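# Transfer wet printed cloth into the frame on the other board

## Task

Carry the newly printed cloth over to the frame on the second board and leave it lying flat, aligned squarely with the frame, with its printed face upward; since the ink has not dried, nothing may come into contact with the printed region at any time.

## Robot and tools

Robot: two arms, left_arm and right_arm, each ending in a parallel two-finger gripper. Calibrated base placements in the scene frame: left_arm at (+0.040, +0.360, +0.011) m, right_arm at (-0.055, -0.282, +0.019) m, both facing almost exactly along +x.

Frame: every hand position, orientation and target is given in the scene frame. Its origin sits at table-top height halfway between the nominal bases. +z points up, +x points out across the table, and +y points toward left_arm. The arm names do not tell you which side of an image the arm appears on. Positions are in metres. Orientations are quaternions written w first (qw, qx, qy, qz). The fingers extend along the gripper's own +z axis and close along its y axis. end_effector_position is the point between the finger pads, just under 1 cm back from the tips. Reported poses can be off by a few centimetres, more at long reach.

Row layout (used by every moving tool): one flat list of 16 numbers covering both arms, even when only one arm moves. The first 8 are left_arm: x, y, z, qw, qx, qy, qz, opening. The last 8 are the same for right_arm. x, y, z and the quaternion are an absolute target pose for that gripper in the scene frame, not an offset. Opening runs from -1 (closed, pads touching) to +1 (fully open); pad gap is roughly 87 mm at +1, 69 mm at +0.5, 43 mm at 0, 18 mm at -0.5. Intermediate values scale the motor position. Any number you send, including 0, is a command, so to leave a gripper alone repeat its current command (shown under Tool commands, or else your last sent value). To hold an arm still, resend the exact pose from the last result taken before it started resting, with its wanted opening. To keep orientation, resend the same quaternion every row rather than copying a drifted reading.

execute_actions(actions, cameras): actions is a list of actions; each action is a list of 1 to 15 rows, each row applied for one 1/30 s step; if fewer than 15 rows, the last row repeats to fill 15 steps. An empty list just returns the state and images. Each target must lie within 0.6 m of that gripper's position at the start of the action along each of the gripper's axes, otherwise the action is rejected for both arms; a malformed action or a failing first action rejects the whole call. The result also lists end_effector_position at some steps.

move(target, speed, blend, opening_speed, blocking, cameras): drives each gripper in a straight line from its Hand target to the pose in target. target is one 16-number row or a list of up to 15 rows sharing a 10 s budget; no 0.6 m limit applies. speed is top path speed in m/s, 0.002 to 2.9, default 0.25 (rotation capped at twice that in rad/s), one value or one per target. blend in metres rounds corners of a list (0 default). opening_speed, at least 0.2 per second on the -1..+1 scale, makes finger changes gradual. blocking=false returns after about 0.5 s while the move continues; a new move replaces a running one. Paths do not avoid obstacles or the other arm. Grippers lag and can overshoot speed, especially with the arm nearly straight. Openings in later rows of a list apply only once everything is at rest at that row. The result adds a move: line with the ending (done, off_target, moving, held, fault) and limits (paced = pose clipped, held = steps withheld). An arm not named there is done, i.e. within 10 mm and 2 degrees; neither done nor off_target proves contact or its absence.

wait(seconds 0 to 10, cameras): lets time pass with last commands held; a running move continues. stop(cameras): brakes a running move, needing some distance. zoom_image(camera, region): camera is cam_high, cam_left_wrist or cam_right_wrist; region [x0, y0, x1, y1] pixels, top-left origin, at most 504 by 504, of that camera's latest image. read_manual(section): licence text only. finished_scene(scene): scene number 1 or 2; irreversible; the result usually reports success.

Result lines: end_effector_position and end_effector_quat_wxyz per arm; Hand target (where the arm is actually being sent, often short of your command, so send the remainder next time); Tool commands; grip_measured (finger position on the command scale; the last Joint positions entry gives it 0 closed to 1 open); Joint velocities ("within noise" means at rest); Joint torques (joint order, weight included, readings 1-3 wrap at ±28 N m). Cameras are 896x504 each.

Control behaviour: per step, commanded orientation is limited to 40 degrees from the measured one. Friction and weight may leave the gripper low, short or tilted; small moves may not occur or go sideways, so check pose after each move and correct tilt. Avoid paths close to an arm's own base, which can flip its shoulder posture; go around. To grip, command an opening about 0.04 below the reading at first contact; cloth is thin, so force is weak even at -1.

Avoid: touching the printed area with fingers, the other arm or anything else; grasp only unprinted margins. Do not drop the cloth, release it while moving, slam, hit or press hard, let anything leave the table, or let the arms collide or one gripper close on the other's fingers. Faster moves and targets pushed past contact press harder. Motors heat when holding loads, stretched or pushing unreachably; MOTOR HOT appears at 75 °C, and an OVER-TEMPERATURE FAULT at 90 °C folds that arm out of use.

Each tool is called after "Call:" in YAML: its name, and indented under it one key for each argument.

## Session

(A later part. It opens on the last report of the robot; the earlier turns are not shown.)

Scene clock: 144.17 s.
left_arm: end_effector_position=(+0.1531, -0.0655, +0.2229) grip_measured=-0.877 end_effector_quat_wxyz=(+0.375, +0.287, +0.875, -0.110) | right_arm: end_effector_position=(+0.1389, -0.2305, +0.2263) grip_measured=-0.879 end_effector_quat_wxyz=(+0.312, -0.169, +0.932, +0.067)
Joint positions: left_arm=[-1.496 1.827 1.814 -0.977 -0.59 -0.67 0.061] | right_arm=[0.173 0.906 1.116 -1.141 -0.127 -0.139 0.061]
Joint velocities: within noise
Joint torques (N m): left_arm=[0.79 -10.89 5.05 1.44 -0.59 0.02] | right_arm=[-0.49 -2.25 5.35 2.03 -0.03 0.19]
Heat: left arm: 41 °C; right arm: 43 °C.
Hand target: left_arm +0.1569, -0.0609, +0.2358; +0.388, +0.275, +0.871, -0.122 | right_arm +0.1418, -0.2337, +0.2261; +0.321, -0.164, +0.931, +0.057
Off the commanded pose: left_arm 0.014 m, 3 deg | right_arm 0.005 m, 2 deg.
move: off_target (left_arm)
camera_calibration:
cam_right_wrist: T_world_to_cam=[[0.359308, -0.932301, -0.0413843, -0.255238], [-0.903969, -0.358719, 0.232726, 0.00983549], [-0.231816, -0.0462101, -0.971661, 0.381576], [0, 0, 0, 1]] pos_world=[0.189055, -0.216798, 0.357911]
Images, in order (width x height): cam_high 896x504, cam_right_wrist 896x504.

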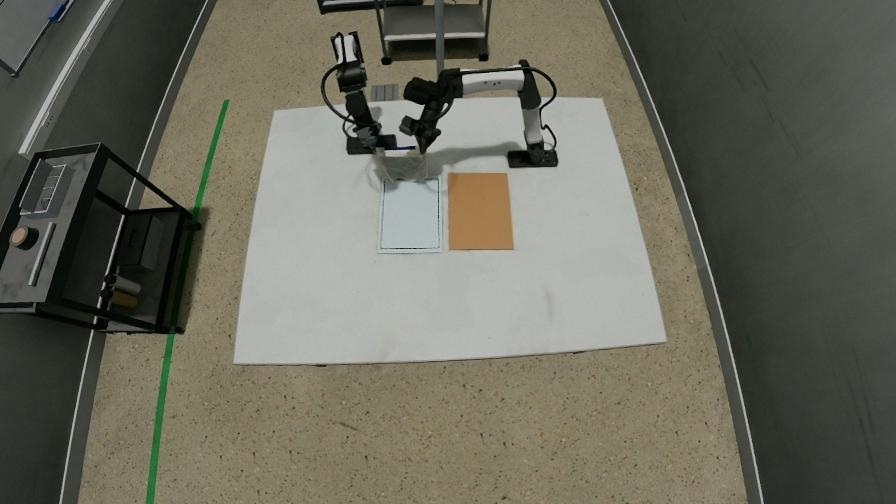

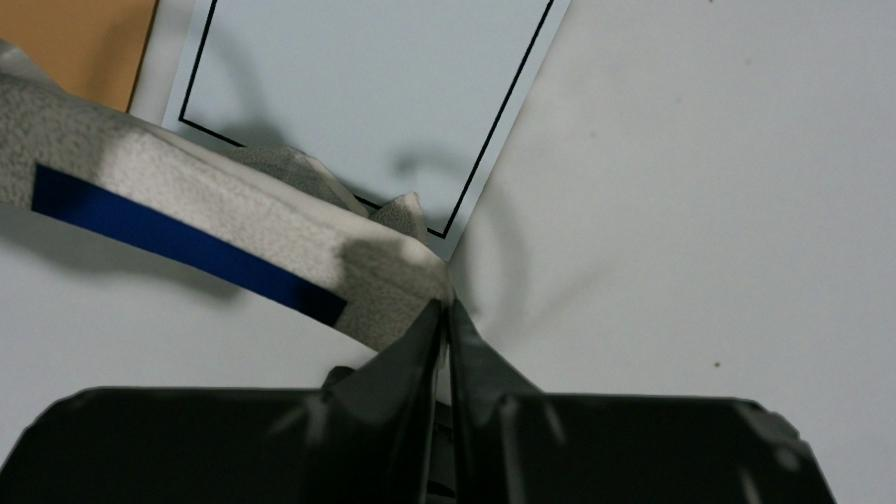

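Call:
move:
  target: [0.153,-0.061,0.266,0.3879,0.2747,0.8712,-0.1223,-1.0,0.135,-0.234,0.256,0.3206,-0.1641,0.9311,0.0565,-1.0]
  speed: 0.008
  cameras: ["cam_high","cam_right_wrist"]

Call:
zoom_image:
  camera: "cam_high"
  region: [365, 140, 455, 200]

Call:
wait:
  seconds: 0.3
  cameras: ["cam_high"]

Call:
zoom_image:
  camera: "cam_high"
  region: [365, 140, 455, 200]

Scene clock: 148.93 s.
left_arm: end_effector_position=(+0.1532, -0.0668, +0.2586) grip_measured=-0.877 end_effector_quat_wxyz=(+0.384, +0.278, +0.871, -0.130) | right_arm: end_effector_position=(+0.1399, -0.2297, +0.2553) grip_measured=-0.879 end_effector_quat_wxyz=(+0.332, -0.169, +0.925, +0.067)
Joint positions: left_arm=[-1.496 1.827 1.94 -1.053 -0.59 -0.67 0.061] | right_arm=[0.177 0.922 1.229 -1.195 -0.126 -0.135 0.061]
Joint velocities: within noise
Joint torques (N m): left_arm=[-0.08 -7.62 9.06 0.93 -0.64 -0.07] | right_arm=[0.17 -0.73 7.86 1.47 0.04 0.23]
Heat: left arm: 41 °C; right arm: 43 °C.
Hand target: left_arm +0.1531, -0.0608, +0.2658; +0.388, +0.275, +0.871, -0.123 | right_arm +0.1349, -0.2341, +0.2558; +0.320, -0.164, +0.931, +0.056
Off the commanded pose: left_arm 0.009 m, 1 deg | right_arm 0.007 m, 2 deg.
move: done
camera_calibration:
cam_right_wrist: T_world_to_cam=[[0.36101, -0.931936, -0.0341681, -0.255669], [-0.912684, -0.360603, 0.192285, 0.0154266], [-0.191519, -0.0382324, -0.980744, 0.408578], [0, 0, 0, 1]] pos_world=[0.184629, -0.217083, 0.389009]
Images, in order (width x height): cam_high 896x504, cam_right_wrist 896x504.

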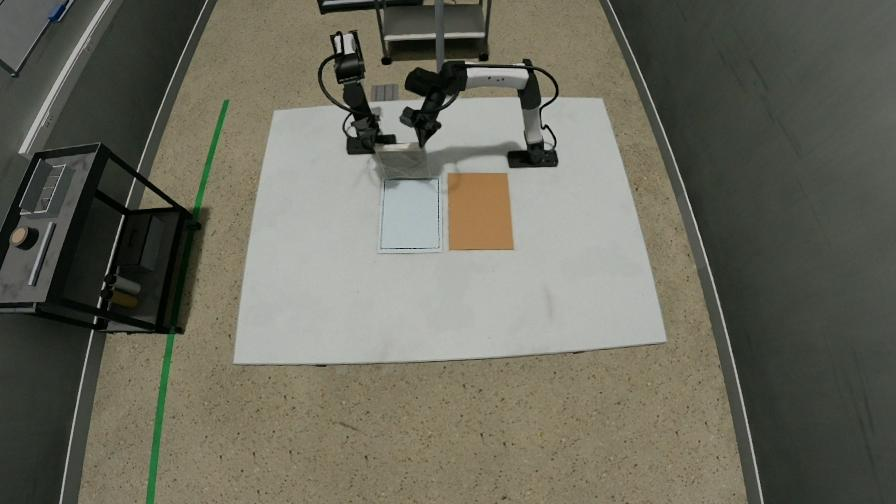

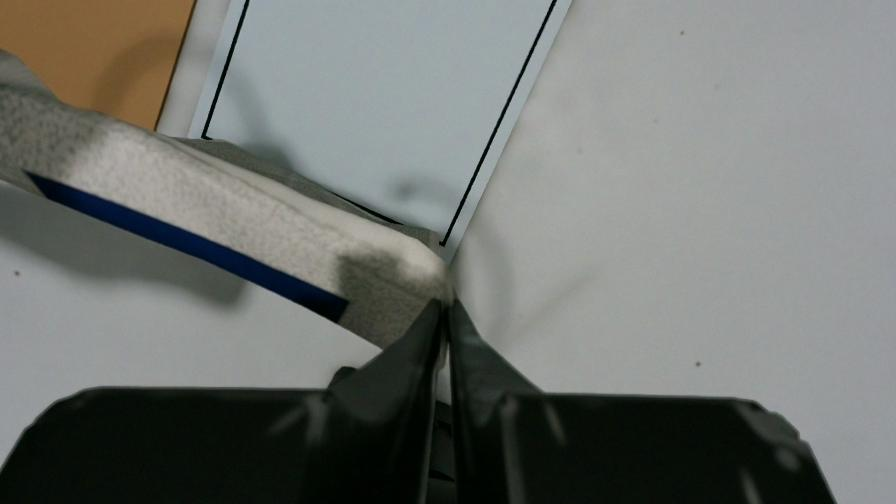

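Scaled by 5.600 from the camera's 896x504 image, which has a finer 1280x720 frame.

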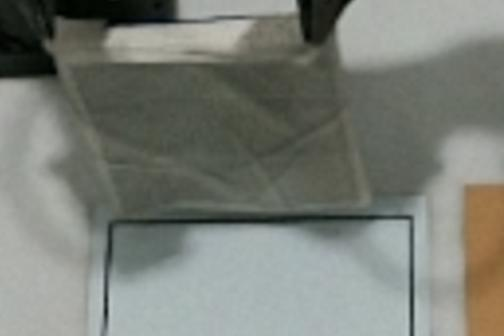

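Scene clock: 149.23 s.
left_arm: end_effector_position=(+0.1532, -0.0668, +0.2586) grip_measured=-0.877 end_effector_quat_wxyz=(+0.384, +0.278, +0.871, -0.130) | right_arm: end_effector_position=(+0.1399, -0.2297, +0.2553) grip_measured=-0.879 end_effector_quat_wxyz=(+0.332, -0.169, +0.925, +0.067)
Joint positions: left_arm=[-1.496 1.827 1.94 -1.053 -0.59 -0.67 0.061] | right_arm=[0.177 0.922 1.229 -1.195 -0.126 -0.135 0.061]
Joint velocities: within noise
Joint torques (N m): left_arm=[-0.08 -7.62 9.06 0.94 -0.64 -0.07] | right_arm=[0.16 -0.65 7.92 1.47 0.03 0.25]
Heat: left arm: 41 °C; right arm: 44 °C.
Hand target: left_arm +0.1531, -0.0609, +0.2658; +0.388, +0.275, +0.871, -0.123 | right_arm +0.1349, -0.2341, +0.2558; +0.321, -0.164, +0.931, +0.056
Tool commands: left_gripper/opening=-1.0 right_gripper/opening=-1.0
Off the commanded pose: left_arm 0.009 m, 1 deg | right_arm 0.007 m, 2 deg.
wait: 0.30 s; at rest by 0.17 s
Images, in order (width x height): cam_high 896x504.

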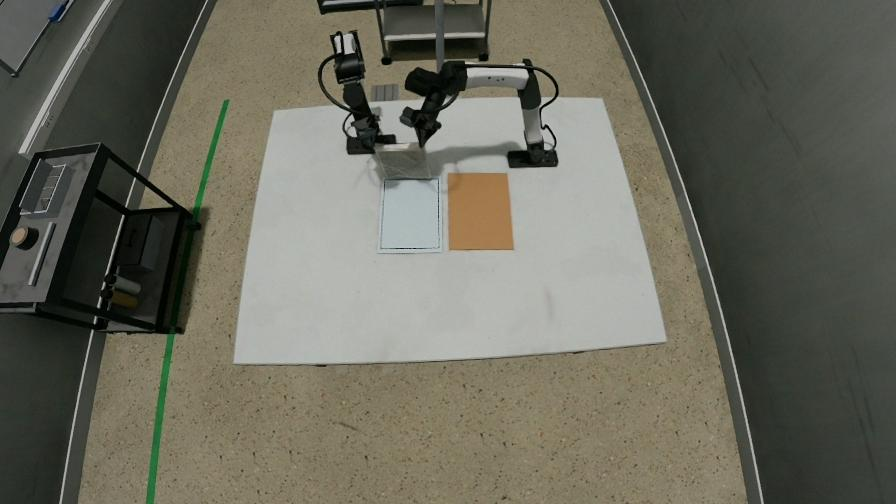

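Scaled by 5.600 from the camera's 896x504 image, which has a finer 1280x720 frame.

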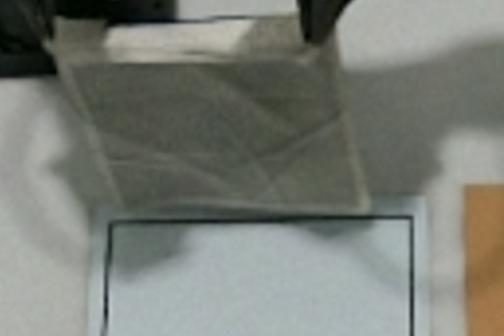

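Call:
move:
  target:
    - [0.172,-0.061,0.260,0.3879,0.2747,0.8712,-0.1223,-1.0,0.158,-0.234,0.249,0.3206,-0.1641,0.9311,0.0565,-1.0]
    - [0.197,-0.061,0.240,0.3870,0.2730,0.8718,-0.1210,-1.0,0.182,-0.234,0.228,0.3300,-0.1500,0.9302,0.0530,-1.0]
    - [0.228,-0.061,0.207,0.3850,0.2700,0.8740,-0.1190,-1.0,0.214,-0.233,0.196,0.3400,-0.1350,0.9290,0.0500,-1.0]
  speed: 0.05
  blend: 0.01

Call:
zoom_image:
  camera: "cam_high"
  region: [365, 140, 455, 220]

Scene clock: 152.37 s.
left_arm: end_effector_position=(+0.2250, -0.0624, +0.2010) grip_measured=-0.877 end_effector_quat_wxyz=(+0.378, +0.269, +0.879, -0.110) | right_arm: end_effector_position=(+0.2092, -0.2271, +0.2000) grip_measured=-0.879 end_effector_quat_wxyz=(+0.339, -0.146, +0.927, +0.062)
Joint positions: left_arm=[-1.311 1.827 1.708 -0.783 -0.498 -0.53 0.061] | right_arm=[0.138 1.076 1.044 -0.844 -0.126 -0.123 0.061]
Joint velocities: within noise
Joint torques (N m): left_arm=[1.06 -9.73 5.2 1.66 -0.32 0.27] | right_arm=[-1.03 -2.5 5.98 2.17 0.03 0.23]
Heat: left arm: 41 °C; right arm: 43 °C.
Hand target: left_arm +0.2277, -0.0611, +0.2069; +0.385, +0.270, +0.875, -0.119 | right_arm +0.2138, -0.2330, +0.1961; +0.340, -0.135, +0.929, +0.050
Off the commanded pose: left_arm 0.007 m, 1 deg | right_arm 0.009 m, 2 deg.
move: done
camera_calibration:
cam_left_wrist: T_world_to_cam=[[-0.539287, -0.842113, 0.00390616, 0.0649036], [-0.841348, 0.538984, 0.0403799, 0.238804], [-0.0361098, 0.0184899, -0.999177, 0.351303], [0, 0, 0, 1]] pos_world=[0.248605, -0.080551, 0.341118]
cam_right_wrist: T_world_to_cam=[[0.315919, -0.947955, -0.0396948, -0.273198], [-0.931006, -0.317789, 0.17955, 0.10632], [-0.18282, -0.0197671, -0.982948, 0.370561], [0, 0, 0, 1]] pos_world=[0.253039, -0.217868, 0.334307]

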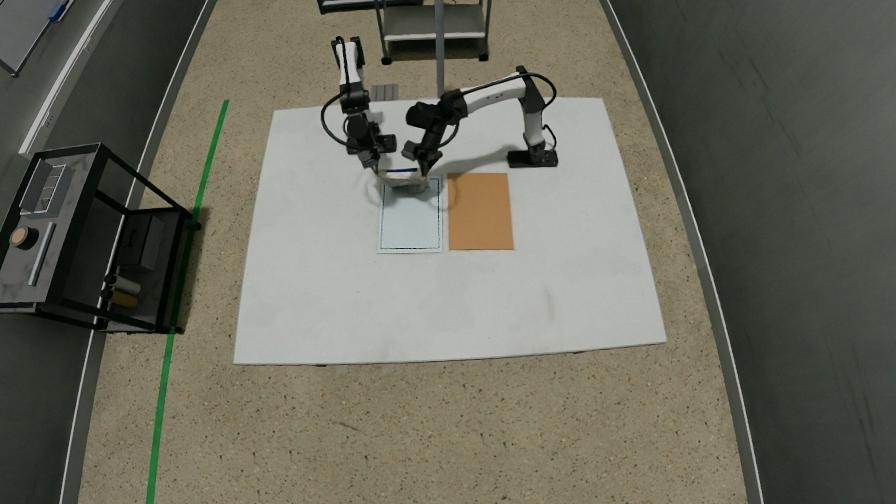

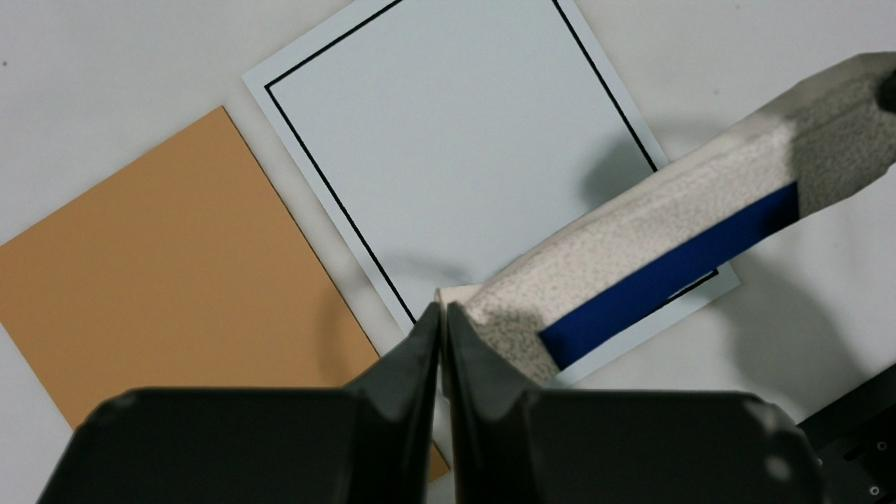

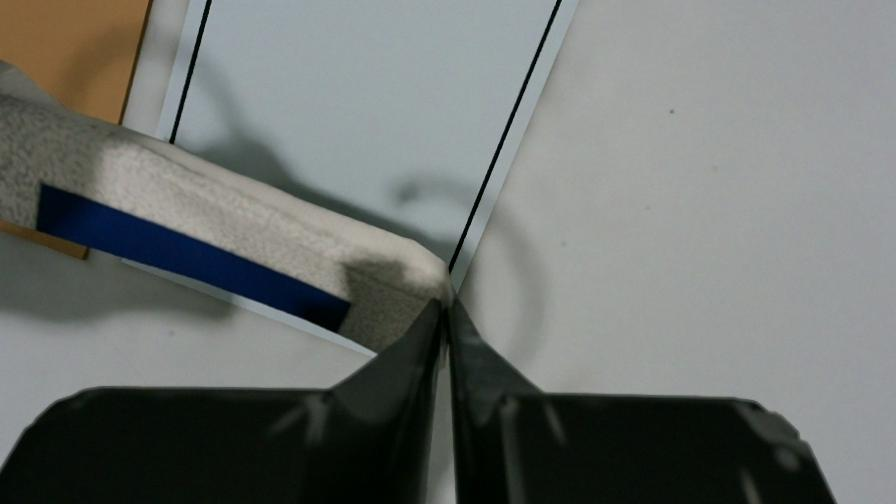

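Scaled by 5.600 from the camera's 896x504 image, which has a finer 1280x720 frame.

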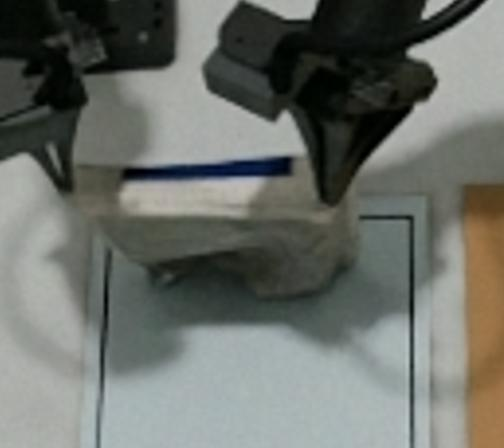

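Call:
move:
  target:
    - [0.195,-0.061,0.285,0.3879,0.2747,0.8712,-0.1223,-1.0,0.180,-0.234,0.275,0.3206,-0.1641,0.9311,0.0565,-1.0]
    - [0.150,-0.061,0.285,0.3879,0.2747,0.8712,-0.1223,-1.0,0.132,-0.234,0.275,0.3206,-0.1641,0.9311,0.0565,-1.0]
  speed: [0.04,0.02]
  blend: 0.01
  cameras: ["cam_high"]

Call:
move:
  target:
    - [0.150,-0.061,0.268,0.3879,0.2747,0.8712,-0.1223,-1.0,0.132,-0.234,0.257,0.3206,-0.1641,0.9311,0.0565,-1.0]
  speed: 0.006
  cameras: ["cam_high"]

Call:
zoom_image:
  camera: "cam_high"
  region: [365, 140, 455, 200]

Call:
wait:
  seconds: 0.2
  cameras: ["cam_high"]

Call:
zoom_image:
  camera: "cam_high"
  region: [365, 140, 455, 200]

Call:
wait:
  seconds: 0.2
  cameras: ["cam_high"]

Call:
zoom_image:
  camera: "cam_high"
  region: [365, 140, 455, 200]

Scene clock: 158.57 s.
left_arm: end_effector_position=(+0.1501, -0.0648, +0.2865) grip_measured=-0.877 end_effector_quat_wxyz=(+0.387, +0.275, +0.869, -0.140) | right_arm: end_effector_position=(+0.1415, -0.2285, +0.2827) grip_measured=-0.879 end_effector_quat_wxyz=(+0.340, -0.170, +0.922, +0.067)
Joint positions: left_arm=[-1.503 1.847 2.076 -1.152 -0.593 -0.674 0.061] | right_arm=[0.183 0.969 1.361 -1.263 -0.123 -0.131 0.061]
Joint velocities: within noise
Joint torques (N m): left_arm=[-0.09 -5.98 8.75 0.96 -0.68 -0.11] | right_arm=[0.08 -2.15 4.86 1.49 0.04 0.23]
Heat: left arm: 41 °C; right arm: 43 °C.
Hand target: left_arm +0.1504, -0.0610, +0.2853; +0.389, +0.274, +0.871, -0.124 | right_arm +0.1323, -0.2339, +0.2754; +0.321, -0.165, +0.931, +0.056
Off the commanded pose: left_arm 0.004 m, 2 deg | right_arm 0.013 m, 3 deg.
move: off_target (right_arm)
Images, in order (width x height): cam_high 896x504.

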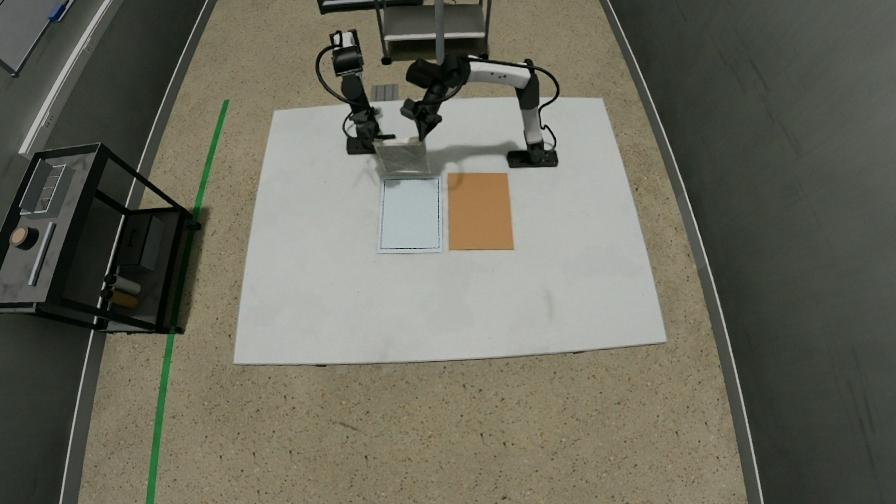

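Scene clock: 162.33 s.
left_arm: end_effector_position=(+0.1498, -0.0621, +0.2656) grip_measured=-0.877 end_effector_quat_wxyz=(+0.379, +0.283, +0.873, -0.120) | right_arm: end_effector_position=(+0.1295, -0.2307, +0.2578) grip_measured=-0.879 end_effector_quat_wxyz=(+0.314, -0.169, +0.932, +0.067)
Joint positions: left_arm=[-1.503 1.847 2.009 -1.132 -0.593 -0.677 0.061] | right_arm=[0.183 0.93 1.264 -1.26 -0.123 -0.129 0.061]
Joint velocities: within noise
Joint torques (N m): left_arm=[-0.14 -8.61 4.83 1.43 -0.67 -0.09] | right_arm=[0.01 -2.06 4.93 2.03 0.03 0.2]
Heat: left arm: 41 °C; right arm: 43 °C.
Hand target: left_arm +0.1500, -0.0610, +0.2681; +0.388, +0.275, +0.871, -0.122 | right_arm +0.1319, -0.2340, +0.2572; +0.321, -0.164, +0.931, +0.057
Off the commanded pose: left_arm 0.003 m, 1 deg | right_arm 0.004 m, 2 deg.
move: done
Images, in order (width x height): cam_high 896x504.

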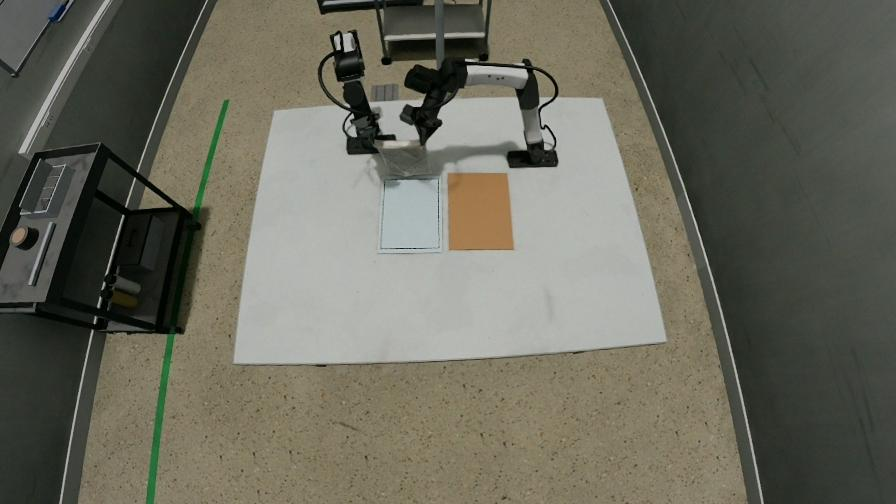

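Scaled by 5.600 from the camera's 896x504 image, which has a finer 1280x720 frame.

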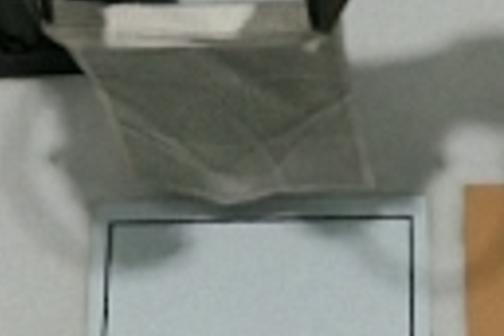

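Scene clock: 162.53 s.
left_arm: end_effector_position=(+0.1498, -0.0621, +0.2656) grip_measured=-0.877 end_effector_quat_wxyz=(+0.379, +0.283, +0.873, -0.120) | right_arm: end_effector_position=(+0.1295, -0.2307, +0.2578) grip_measured=-0.879 end_effector_quat_wxyz=(+0.314, -0.169, +0.932, +0.067)
Joint positions: left_arm=[-1.503 1.847 2.009 -1.132 -0.593 -0.677 0.061] | right_arm=[0.183 0.93 1.264 -1.26 -0.123 -0.129 0.061]
Joint velocities: within noise
Joint torques (N m): left_arm=[-0.13 -8.64 4.82 1.43 -0.68 -0.09] | right_arm=[0.02 -2 4.94 2.03 0.03 0.21]
Heat: left arm: 41 °C; right arm: 43 °C.
Hand target: left_arm +0.1500, -0.0610, +0.2681; +0.388, +0.275, +0.871, -0.122 | right_arm +0.1318, -0.2340, +0.2571; +0.320, -0.164, +0.931, +0.057
Tool commands: left_gripper/opening=-1.0 right_gripper/opening=-1.0
Off the commanded pose: left_arm 0.003 m, 1 deg | right_arm 0.004 m, 2 deg.
wait: 0.20 s; at rest by 0.17 s
Images, in order (width x height): cam_high 896x504.

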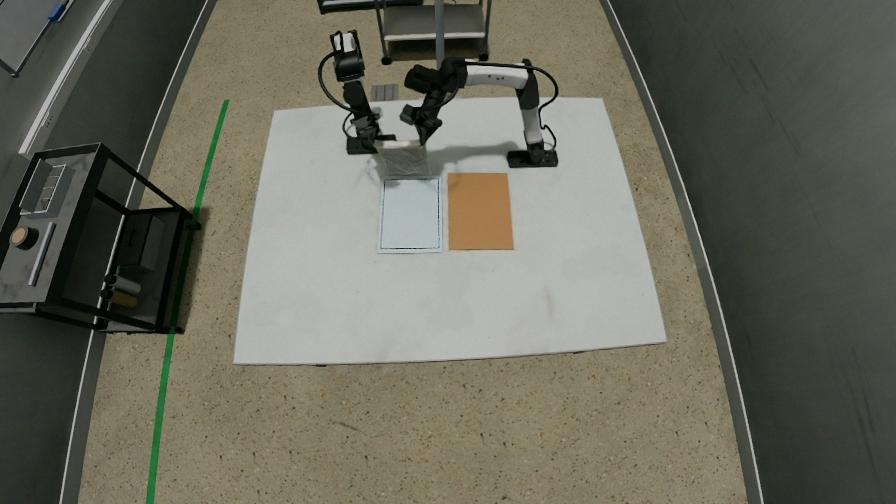

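Scaled by 5.600 from the camera's 896x504 image, which has a finer 1280x720 frame.

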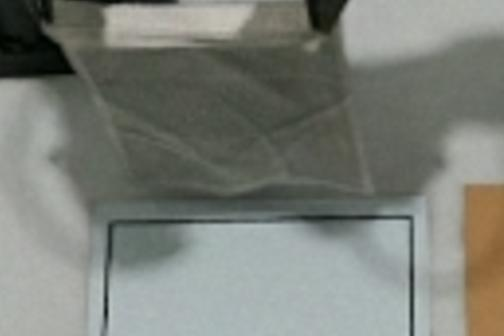

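Scene clock: 162.73 s.
left_arm: end_effector_position=(+0.1498, -0.0621, +0.2656) grip_measured=-0.877 end_effector_quat_wxyz=(+0.379, +0.283, +0.873, -0.120) | right_arm: end_effector_position=(+0.1295, -0.2307, +0.2578) grip_measured=-0.879 end_effector_quat_wxyz=(+0.314, -0.169, +0.932, +0.067)
Joint positions: left_arm=[-1.503 1.847 2.009 -1.132 -0.593 -0.677 0.061] | right_arm=[0.183 0.93 1.264 -1.26 -0.123 -0.129 0.061]
Joint velocities: within noise
Joint torques (N m): left_arm=[-0.13 -8.64 4.83 1.44 -0.68 -0.09] | right_arm=[-0.01 -2 4.98 2.01 0.03 0.23]
Heat: left arm: 41 °C; right arm: 43 °C.
Hand target: left_arm +0.1500, -0.0610, +0.2681; +0.388, +0.275, +0.871, -0.122 | right_arm +0.1318, -0.2340, +0.2571; +0.320, -0.164, +0.931, +0.057
Tool commands: left_gripper/opening=-1.0 right_gripper/opening=-1.0
Off the commanded pose: left_arm 0.003 m, 1 deg | right_arm 0.004 m, 2 deg.
wait: 0.20 s; at rest by 0.17 s
Images, in order (width x height): cam_high 896x504.

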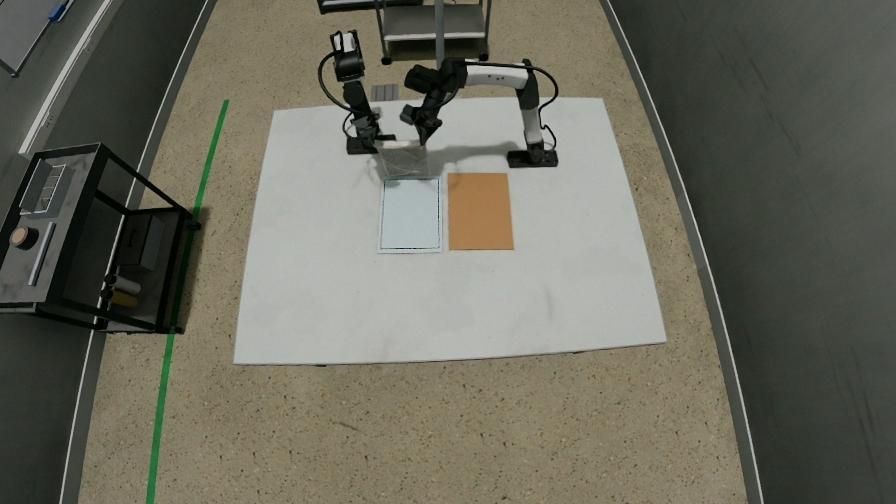

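Scaled by 5.600 from the camera's 896x504 image, which has a finer 1280x720 frame.

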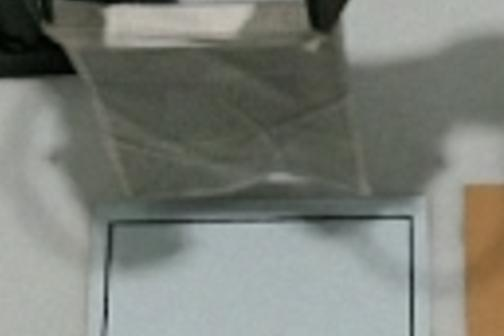

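Call:
move:
  target:
    - [0.160,-0.061,0.262,0.3879,0.2747,0.8712,-0.1223,-1.0,0.148,-0.234,0.250,0.3206,-0.1641,0.9311,0.0565,-1.0]
    - [0.185,-0.061,0.256,0.3879,0.2747,0.8712,-0.1223,-1.0,0.173,-0.234,0.243,0.3230,-0.1600,0.9308,0.0555,-1.0]
    - [0.215,-0.061,0.246,0.3870,0.2730,0.8718,-0.1210,-1.0,0.203,-0.234,0.233,0.3300,-0.1500,0.9302,0.0530,-1.0]
  speed: 0.03
  blend: 0.01

Call:
zoom_image:
  camera: "cam_high"
  region: [365, 140, 455, 220]

Scene clock: 166.33 s.
left_arm: end_effector_position=(+0.2120, -0.0637, +0.2386) grip_measured=-0.877 end_effector_quat_wxyz=(+0.380, +0.272, +0.877, -0.113) | right_arm: end_effector_position=(+0.1982, -0.2313, +0.2365) grip_measured=-0.879 end_effector_quat_wxyz=(+0.329, -0.151, +0.930, +0.057)
Joint positions: left_arm=[-1.345 1.847 1.885 -0.946 -0.516 -0.551 0.061] | right_arm=[0.132 1.094 1.216 -1.02 -0.123 -0.14 0.061]
Joint velocities: within noise
Joint torques (N m): left_arm=[1.07 -9.96 5.11 1.6 -0.29 0.26] | right_arm=[-1.11 -2.37 5.64 2.11 -0.21 0.03]
Heat: left arm: 42 °C; right arm: 43 °C.
Hand target: left_arm +0.2145, -0.0611, +0.2458; +0.386, +0.273, +0.873, -0.121 | right_arm +0.2028, -0.2340, +0.2329; +0.330, -0.151, +0.930, +0.053
Off the commanded pose: left_arm 0.008 m, 1 deg | right_arm 0.007 m, 1 deg.
move: done; blend cut to 0.0089 m at target 1
camera_calibration:
cam_left_wrist: T_world_to_cam=[[-0.545563, -0.838055, 0.00494498, 0.0579395], [-0.837459, 0.545381, 0.0349532, 0.22795], [-0.0319896, 0.0149279, -0.999377, 0.387412], [0, 0, 0, 1]] pos_world=[0.234902, -0.0815465, 0.378917]
cam_right_wrist: T_world_to_cam=[[0.320715, -0.946679, -0.0306823, -0.275146], [-0.925642, -0.320128, 0.201754, 0.0813525], [-0.200819, -0.036305, -0.978955, 0.403149], [0, 0, 0, 1]] pos_world=[0.244507, -0.219796, 0.36981]

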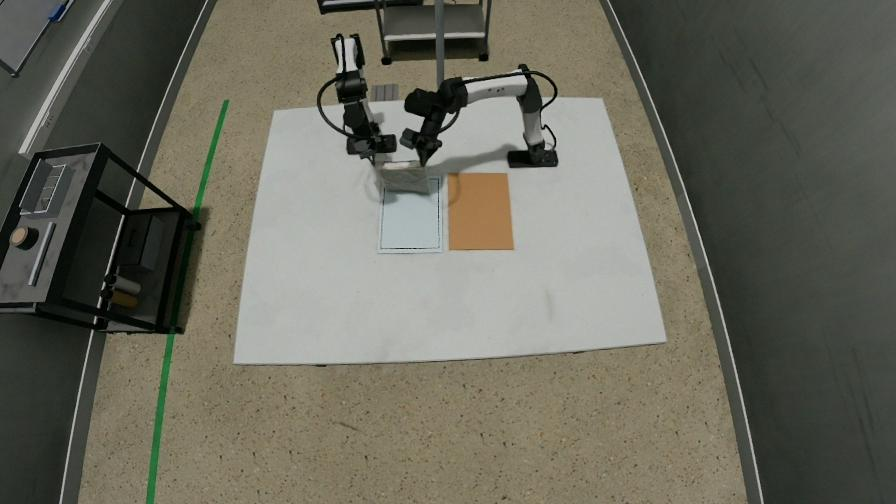

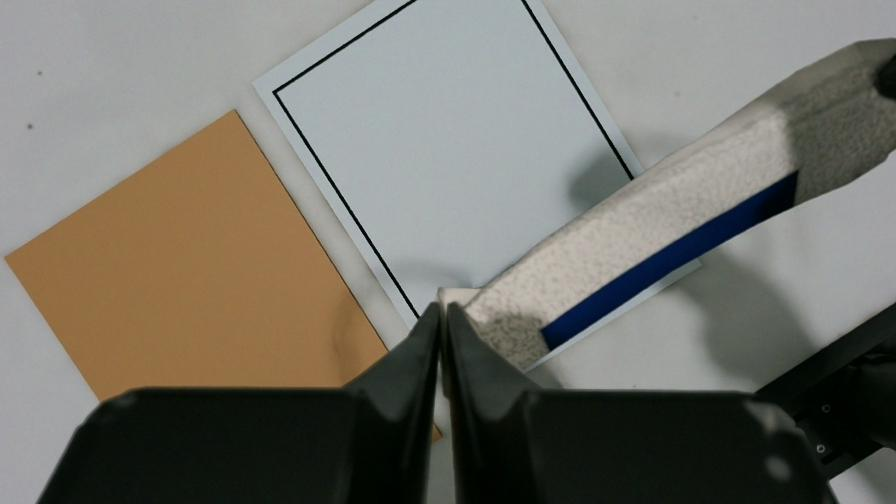

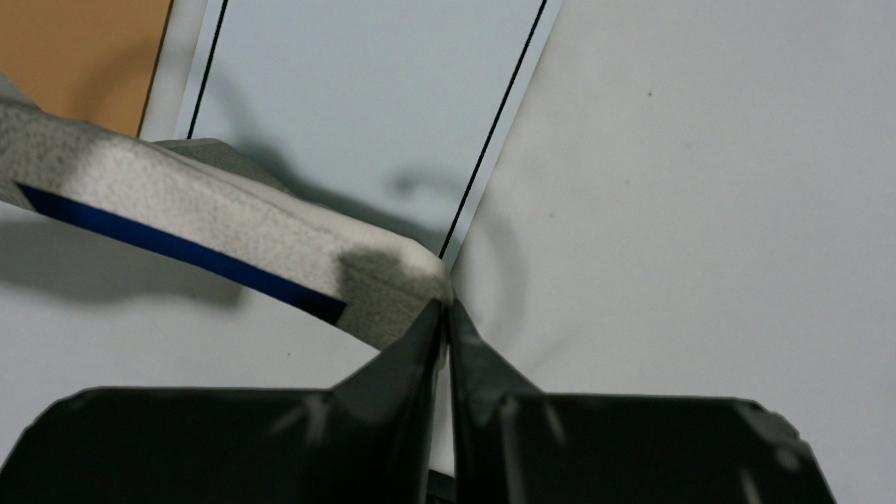

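Scaled by 5.600 from the camera's 896x504 image, which has a finer 1280x720 frame.

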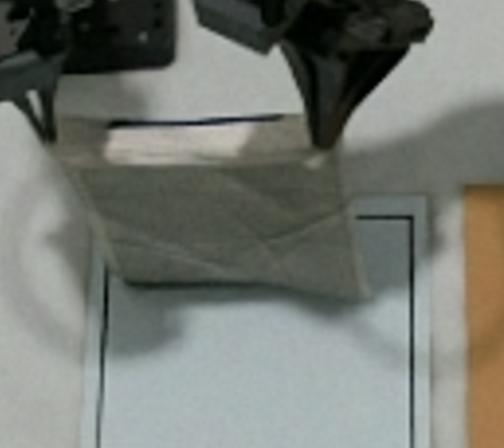

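Call:
move:
  target:
    - [0.205,-0.061,0.280,0.3870,0.2730,0.8718,-0.1210,-1.0,0.188,-0.235,0.270,0.3300,-0.1500,0.9302,0.0530,-1.0]
  speed: 0.015
  cameras: []

Call:
move:
  target:
    - [0.152,-0.061,0.280,0.3879,0.2747,0.8712,-0.1223,-1.0,0.134,-0.235,0.270,0.3206,-0.1641,0.9311,0.0565,-1.0]
    - [0.157,-0.061,0.245,0.3879,0.2747,0.8712,-0.1223,-1.0,0.142,-0.235,0.235,0.3206,-0.1641,0.9311,0.0565,-1.0]
    - [0.182,-0.061,0.222,0.3879,0.2747,0.8712,-0.1223,-1.0,0.168,-0.235,0.211,0.3206,-0.1641,0.9311,0.0565,-1.0]
    - [0.212,-0.061,0.201,0.3879,0.2747,0.8712,-0.1223,-1.0,0.198,-0.235,0.190,0.3206,-0.1641,0.9311,0.0565,-1.0]
  speed: 0.13
  blend: 0.008

Call:
zoom_image:
  camera: "cam_high"
  region: [365, 140, 455, 220]

Scene clock: 170.23 s.
left_arm: end_effector_position=(+0.2069, -0.0641, +0.2836) grip_measured=-0.877 end_effector_quat_wxyz=(+0.393, +0.266, +0.869, -0.139) | right_arm: end_effector_position=(+0.1922, -0.2321, +0.2715) grip_measured=-0.879 end_effector_quat_wxyz=(+0.346, -0.151, +0.924, +0.057)
Joint positions: left_arm=[-1.356 1.847 2.043 -1.044 -0.516 -0.551 0.061] | right_arm=[0.132 1.094 1.349 -1.117 -0.123 -0.14 0.061]
Joint velocities: within noise
Joint torques (N m): left_arm=[-0.1 -5.97 9.01 1.04 -0.47 0.03] | right_arm=[-0.61 -1.61 8.03 1.49 -0.17 0.1]
Heat: left arm: 42 °C; right arm: 43 °C.
Hand target: left_arm +0.2051, -0.0610, +0.2801; +0.388, +0.273, +0.872, -0.122 | right_arm +0.1881, -0.2349, +0.2701; +0.331, -0.150, +0.930, +0.053
Off the commanded pose: left_arm 0.005 m, 2 deg | right_arm 0.005 m, 2 deg.
move: done
No camera images: "cameras" was empty.

Scene clock: 172.47 s.
left_arm: end_effector_position=(+0.2105, -0.0641, +0.1903) grip_measured=-0.877 end_effector_quat_wxyz=(+0.380, +0.274, +0.877, -0.110) | right_arm: end_effector_position=(+0.1940, -0.2321, +0.1931) grip_measured=-0.879 end_effector_quat_wxyz=(+0.319, -0.162, +0.932, +0.061)
Joint positions: left_arm=[-1.35 1.815 1.651 -0.75 -0.521 -0.553 0.061] | right_arm=[0.122 1.053 1.027 -0.898 -0.143 -0.169 0.061]
Joint velocities: within noise
Joint torques (N m): left_arm=[0.77 -10.7 5.26 1.59 -0.3 0.28] | right_arm=[-1.17 -2.43 5.98 2.07 -0.24 0]
Heat: left arm: 42 °C; right arm: 43 °C.
Hand target: left_arm +0.2122, -0.0609, +0.2009; +0.388, +0.274, +0.871, -0.121 | right_arm +0.1979, -0.2351, +0.1901; +0.321, -0.164, +0.931, +0.056
Off the commanded pose: left_arm 0.011 m, 2 deg | right_arm 0.006 m, 1 deg.
move: off_target (left_arm)
camera_calibration:
cam_left_wrist: T_world_to_cam=[[-0.546503, -0.837457, -0.00037541, 0.0583571], [-0.836909, 0.546129, 0.0364279, 0.228264], [-0.0303018, 0.0202222, -0.999336, 0.339032], [0, 0, 0, 1]] pos_world=[0.233202, -0.0826459, 0.330514]
cam_right_wrist: T_world_to_cam=[[0.343724, -0.938492, -0.0329636, -0.277977], [-0.913037, -0.342198, 0.221957, 0.074618], [-0.219585, -0.046195, -0.974499, 0.360222], [0, 0, 0, 1]] pos_world=[0.242776, -0.218704, 0.325311]

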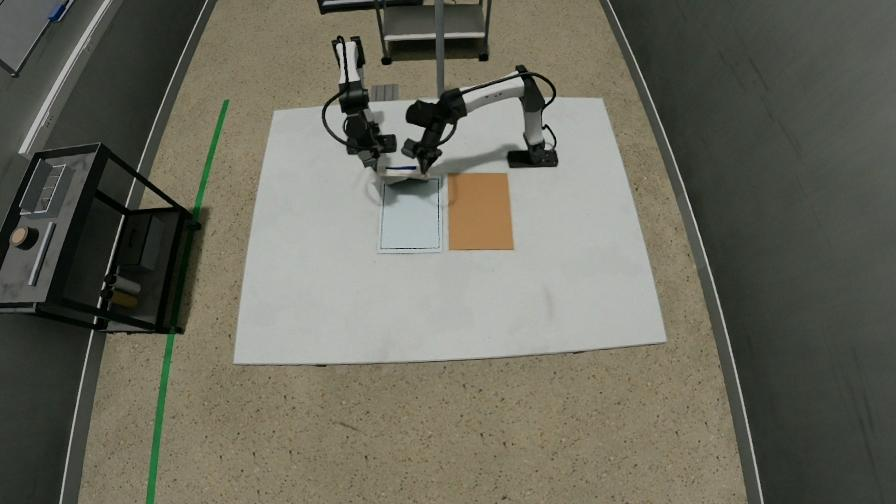

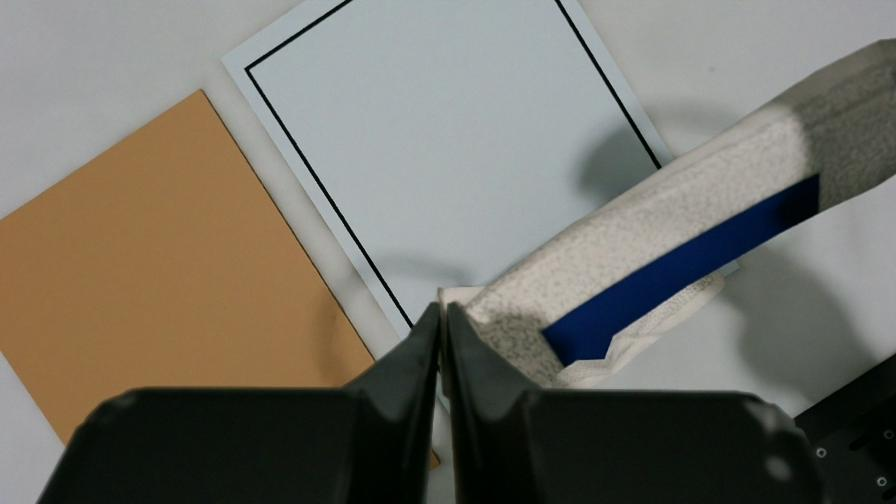

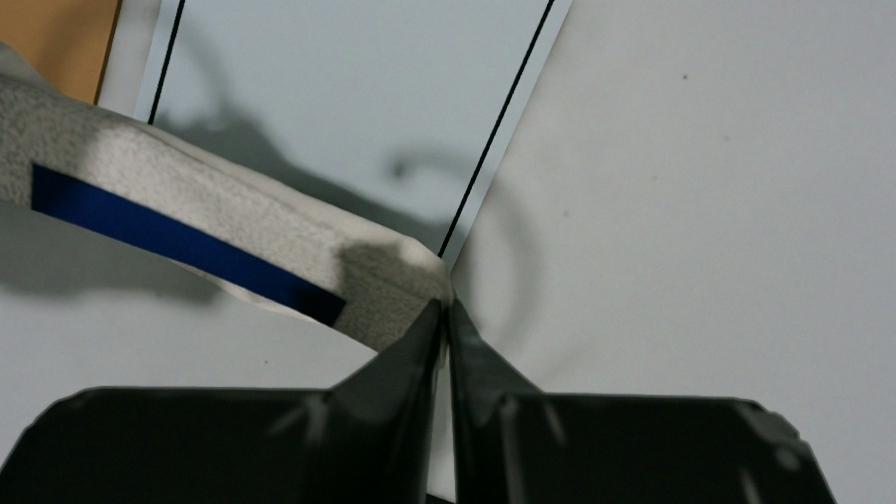

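Scaled by 5.600 from the camera's 896x504 image, which has a finer 1280x720 frame.

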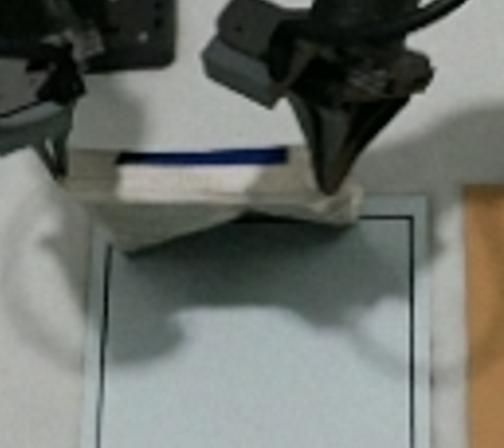

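Call:
move:
  target:
    - [0.258,-0.058,0.203,0.3850,0.2700,0.8740,-0.1190,-1.0,0.247,-0.230,0.190,0.3400,-0.1350,0.9290,0.0500,-1.0]
    - [0.308,-0.054,0.178,0.3800,0.2600,0.8800,-0.1120,-1.0,0.297,-0.226,0.167,0.3500,-0.1220,0.9270,0.0450,-1.0]
    - [0.335,-0.053,0.148,0.3697,0.2391,0.8924,-0.0990,-1.0,0.324,-0.223,0.137,0.3812,-0.0806,0.9204,0.0334,-1.0]
  speed: 0.05
  blend: 0.015

Call:
zoom_image:
  camera: "cam_high"
  region: [365, 150, 455, 230]

Scene clock: 176.80 s.
left_arm: end_effector_position=(+0.3246, -0.0448, +0.1419) grip_measured=-0.877 end_effector_quat_wxyz=(+0.358, +0.240, +0.898, -0.091) | right_arm: end_effector_position=(+0.3207, -0.2186, +0.1435) grip_measured=-0.879 end_effector_quat_wxyz=(+0.381, -0.089, +0.919, +0.047)
Joint positions: left_arm=[-1.064 1.948 1.651 -0.593 -0.363 -0.401 0.061] | right_arm=[0.141 1.439 1.016 -0.361 -0.052 -0.025 0.061]
Joint velocities: within noise
Joint torques (N m): left_arm=[1.21 -7.27 10.02 1.66 -0.22 0.22] | right_arm=[-0.12 -5.45 6.15 2.32 0.12 0.23]
Heat: left arm: 41 °C; right arm: 43 °C.
Hand target: left_arm +0.3345, -0.0528, +0.1484; +0.370, +0.239, +0.892, -0.100 | right_arm +0.3237, -0.2231, +0.1369; +0.381, -0.081, +0.920, +0.034
Off the commanded pose: left_arm 0.015 m, 2 deg | right_arm 0.009 m, 2 deg.
move: off_target (left_arm)
camera_calibration:
cam_left_wrist: T_world_to_cam=[[-0.477981, -0.878358, 0.0046956, 0.112077], [-0.874394, 0.476318, 0.0924952, 0.316072], [-0.0834805, 0.0401051, -0.995702, 0.311334], [0, 0, 0, 1]] pos_world=[0.355932, -0.064593, 0.280235]
cam_right_wrist: T_world_to_cam=[[0.204919, -0.977898, -0.0415035, -0.273369], [-0.973377, -0.208054, 0.0961805, 0.272609], [-0.10269, 0.0206893, -0.994498, 0.32034], [0, 0, 0, 1]] pos_world=[0.354266, -0.217237, 0.281012]

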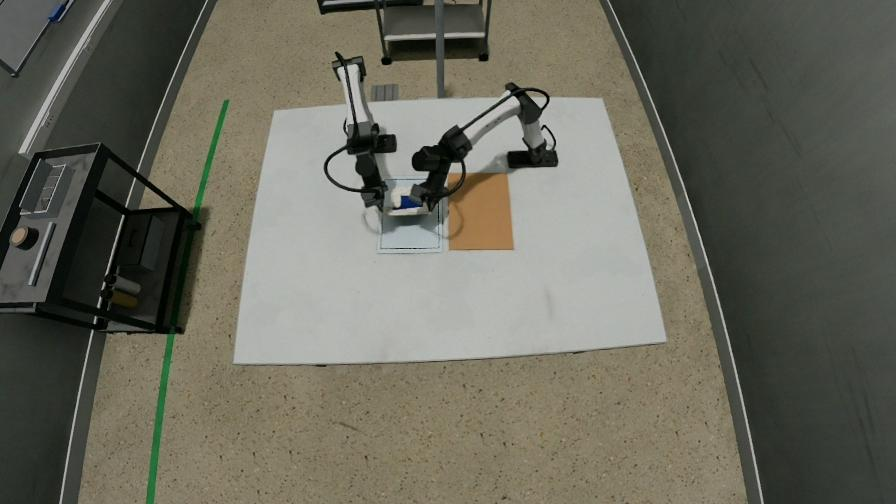

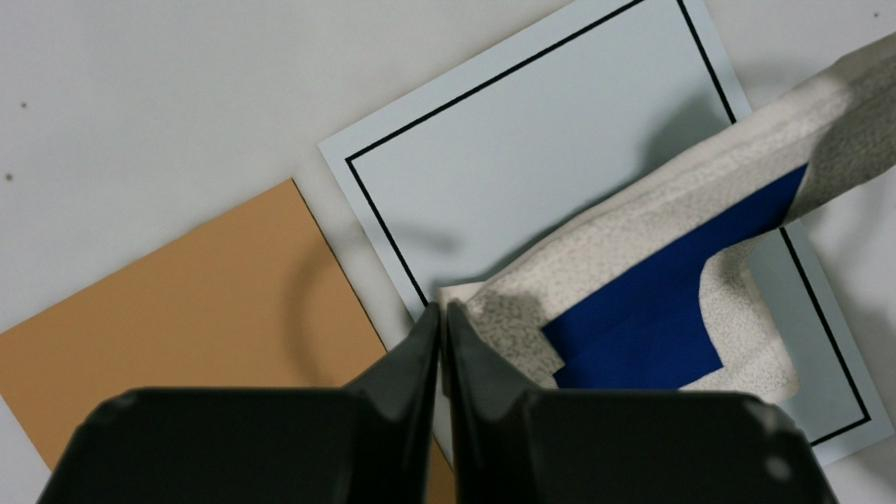

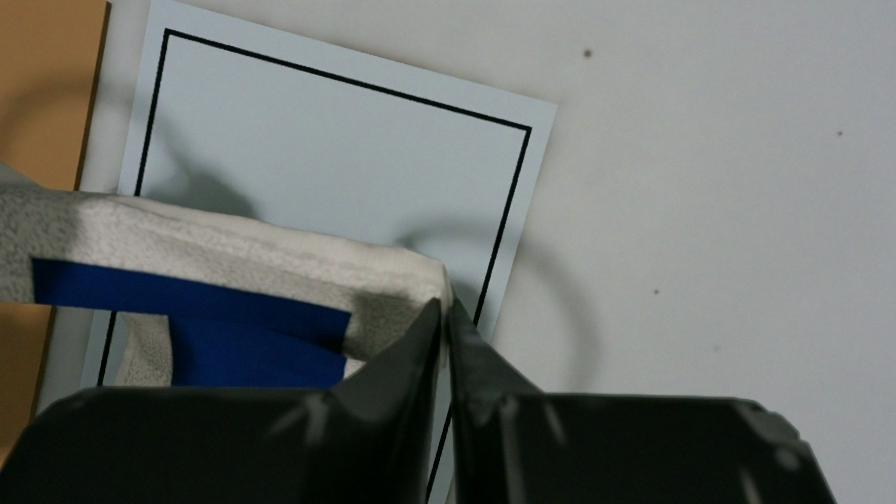

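Scaled by 5.600 from the camera's 896x504 image, which has a finer 1280x720 frame.

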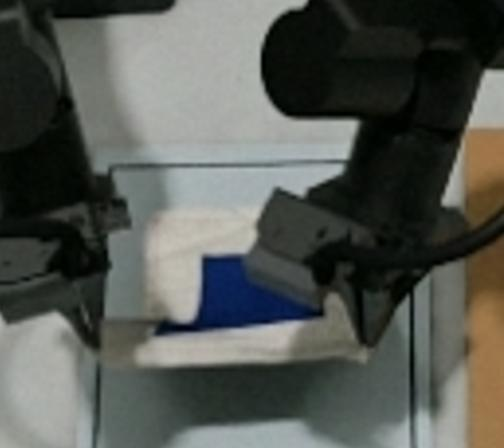

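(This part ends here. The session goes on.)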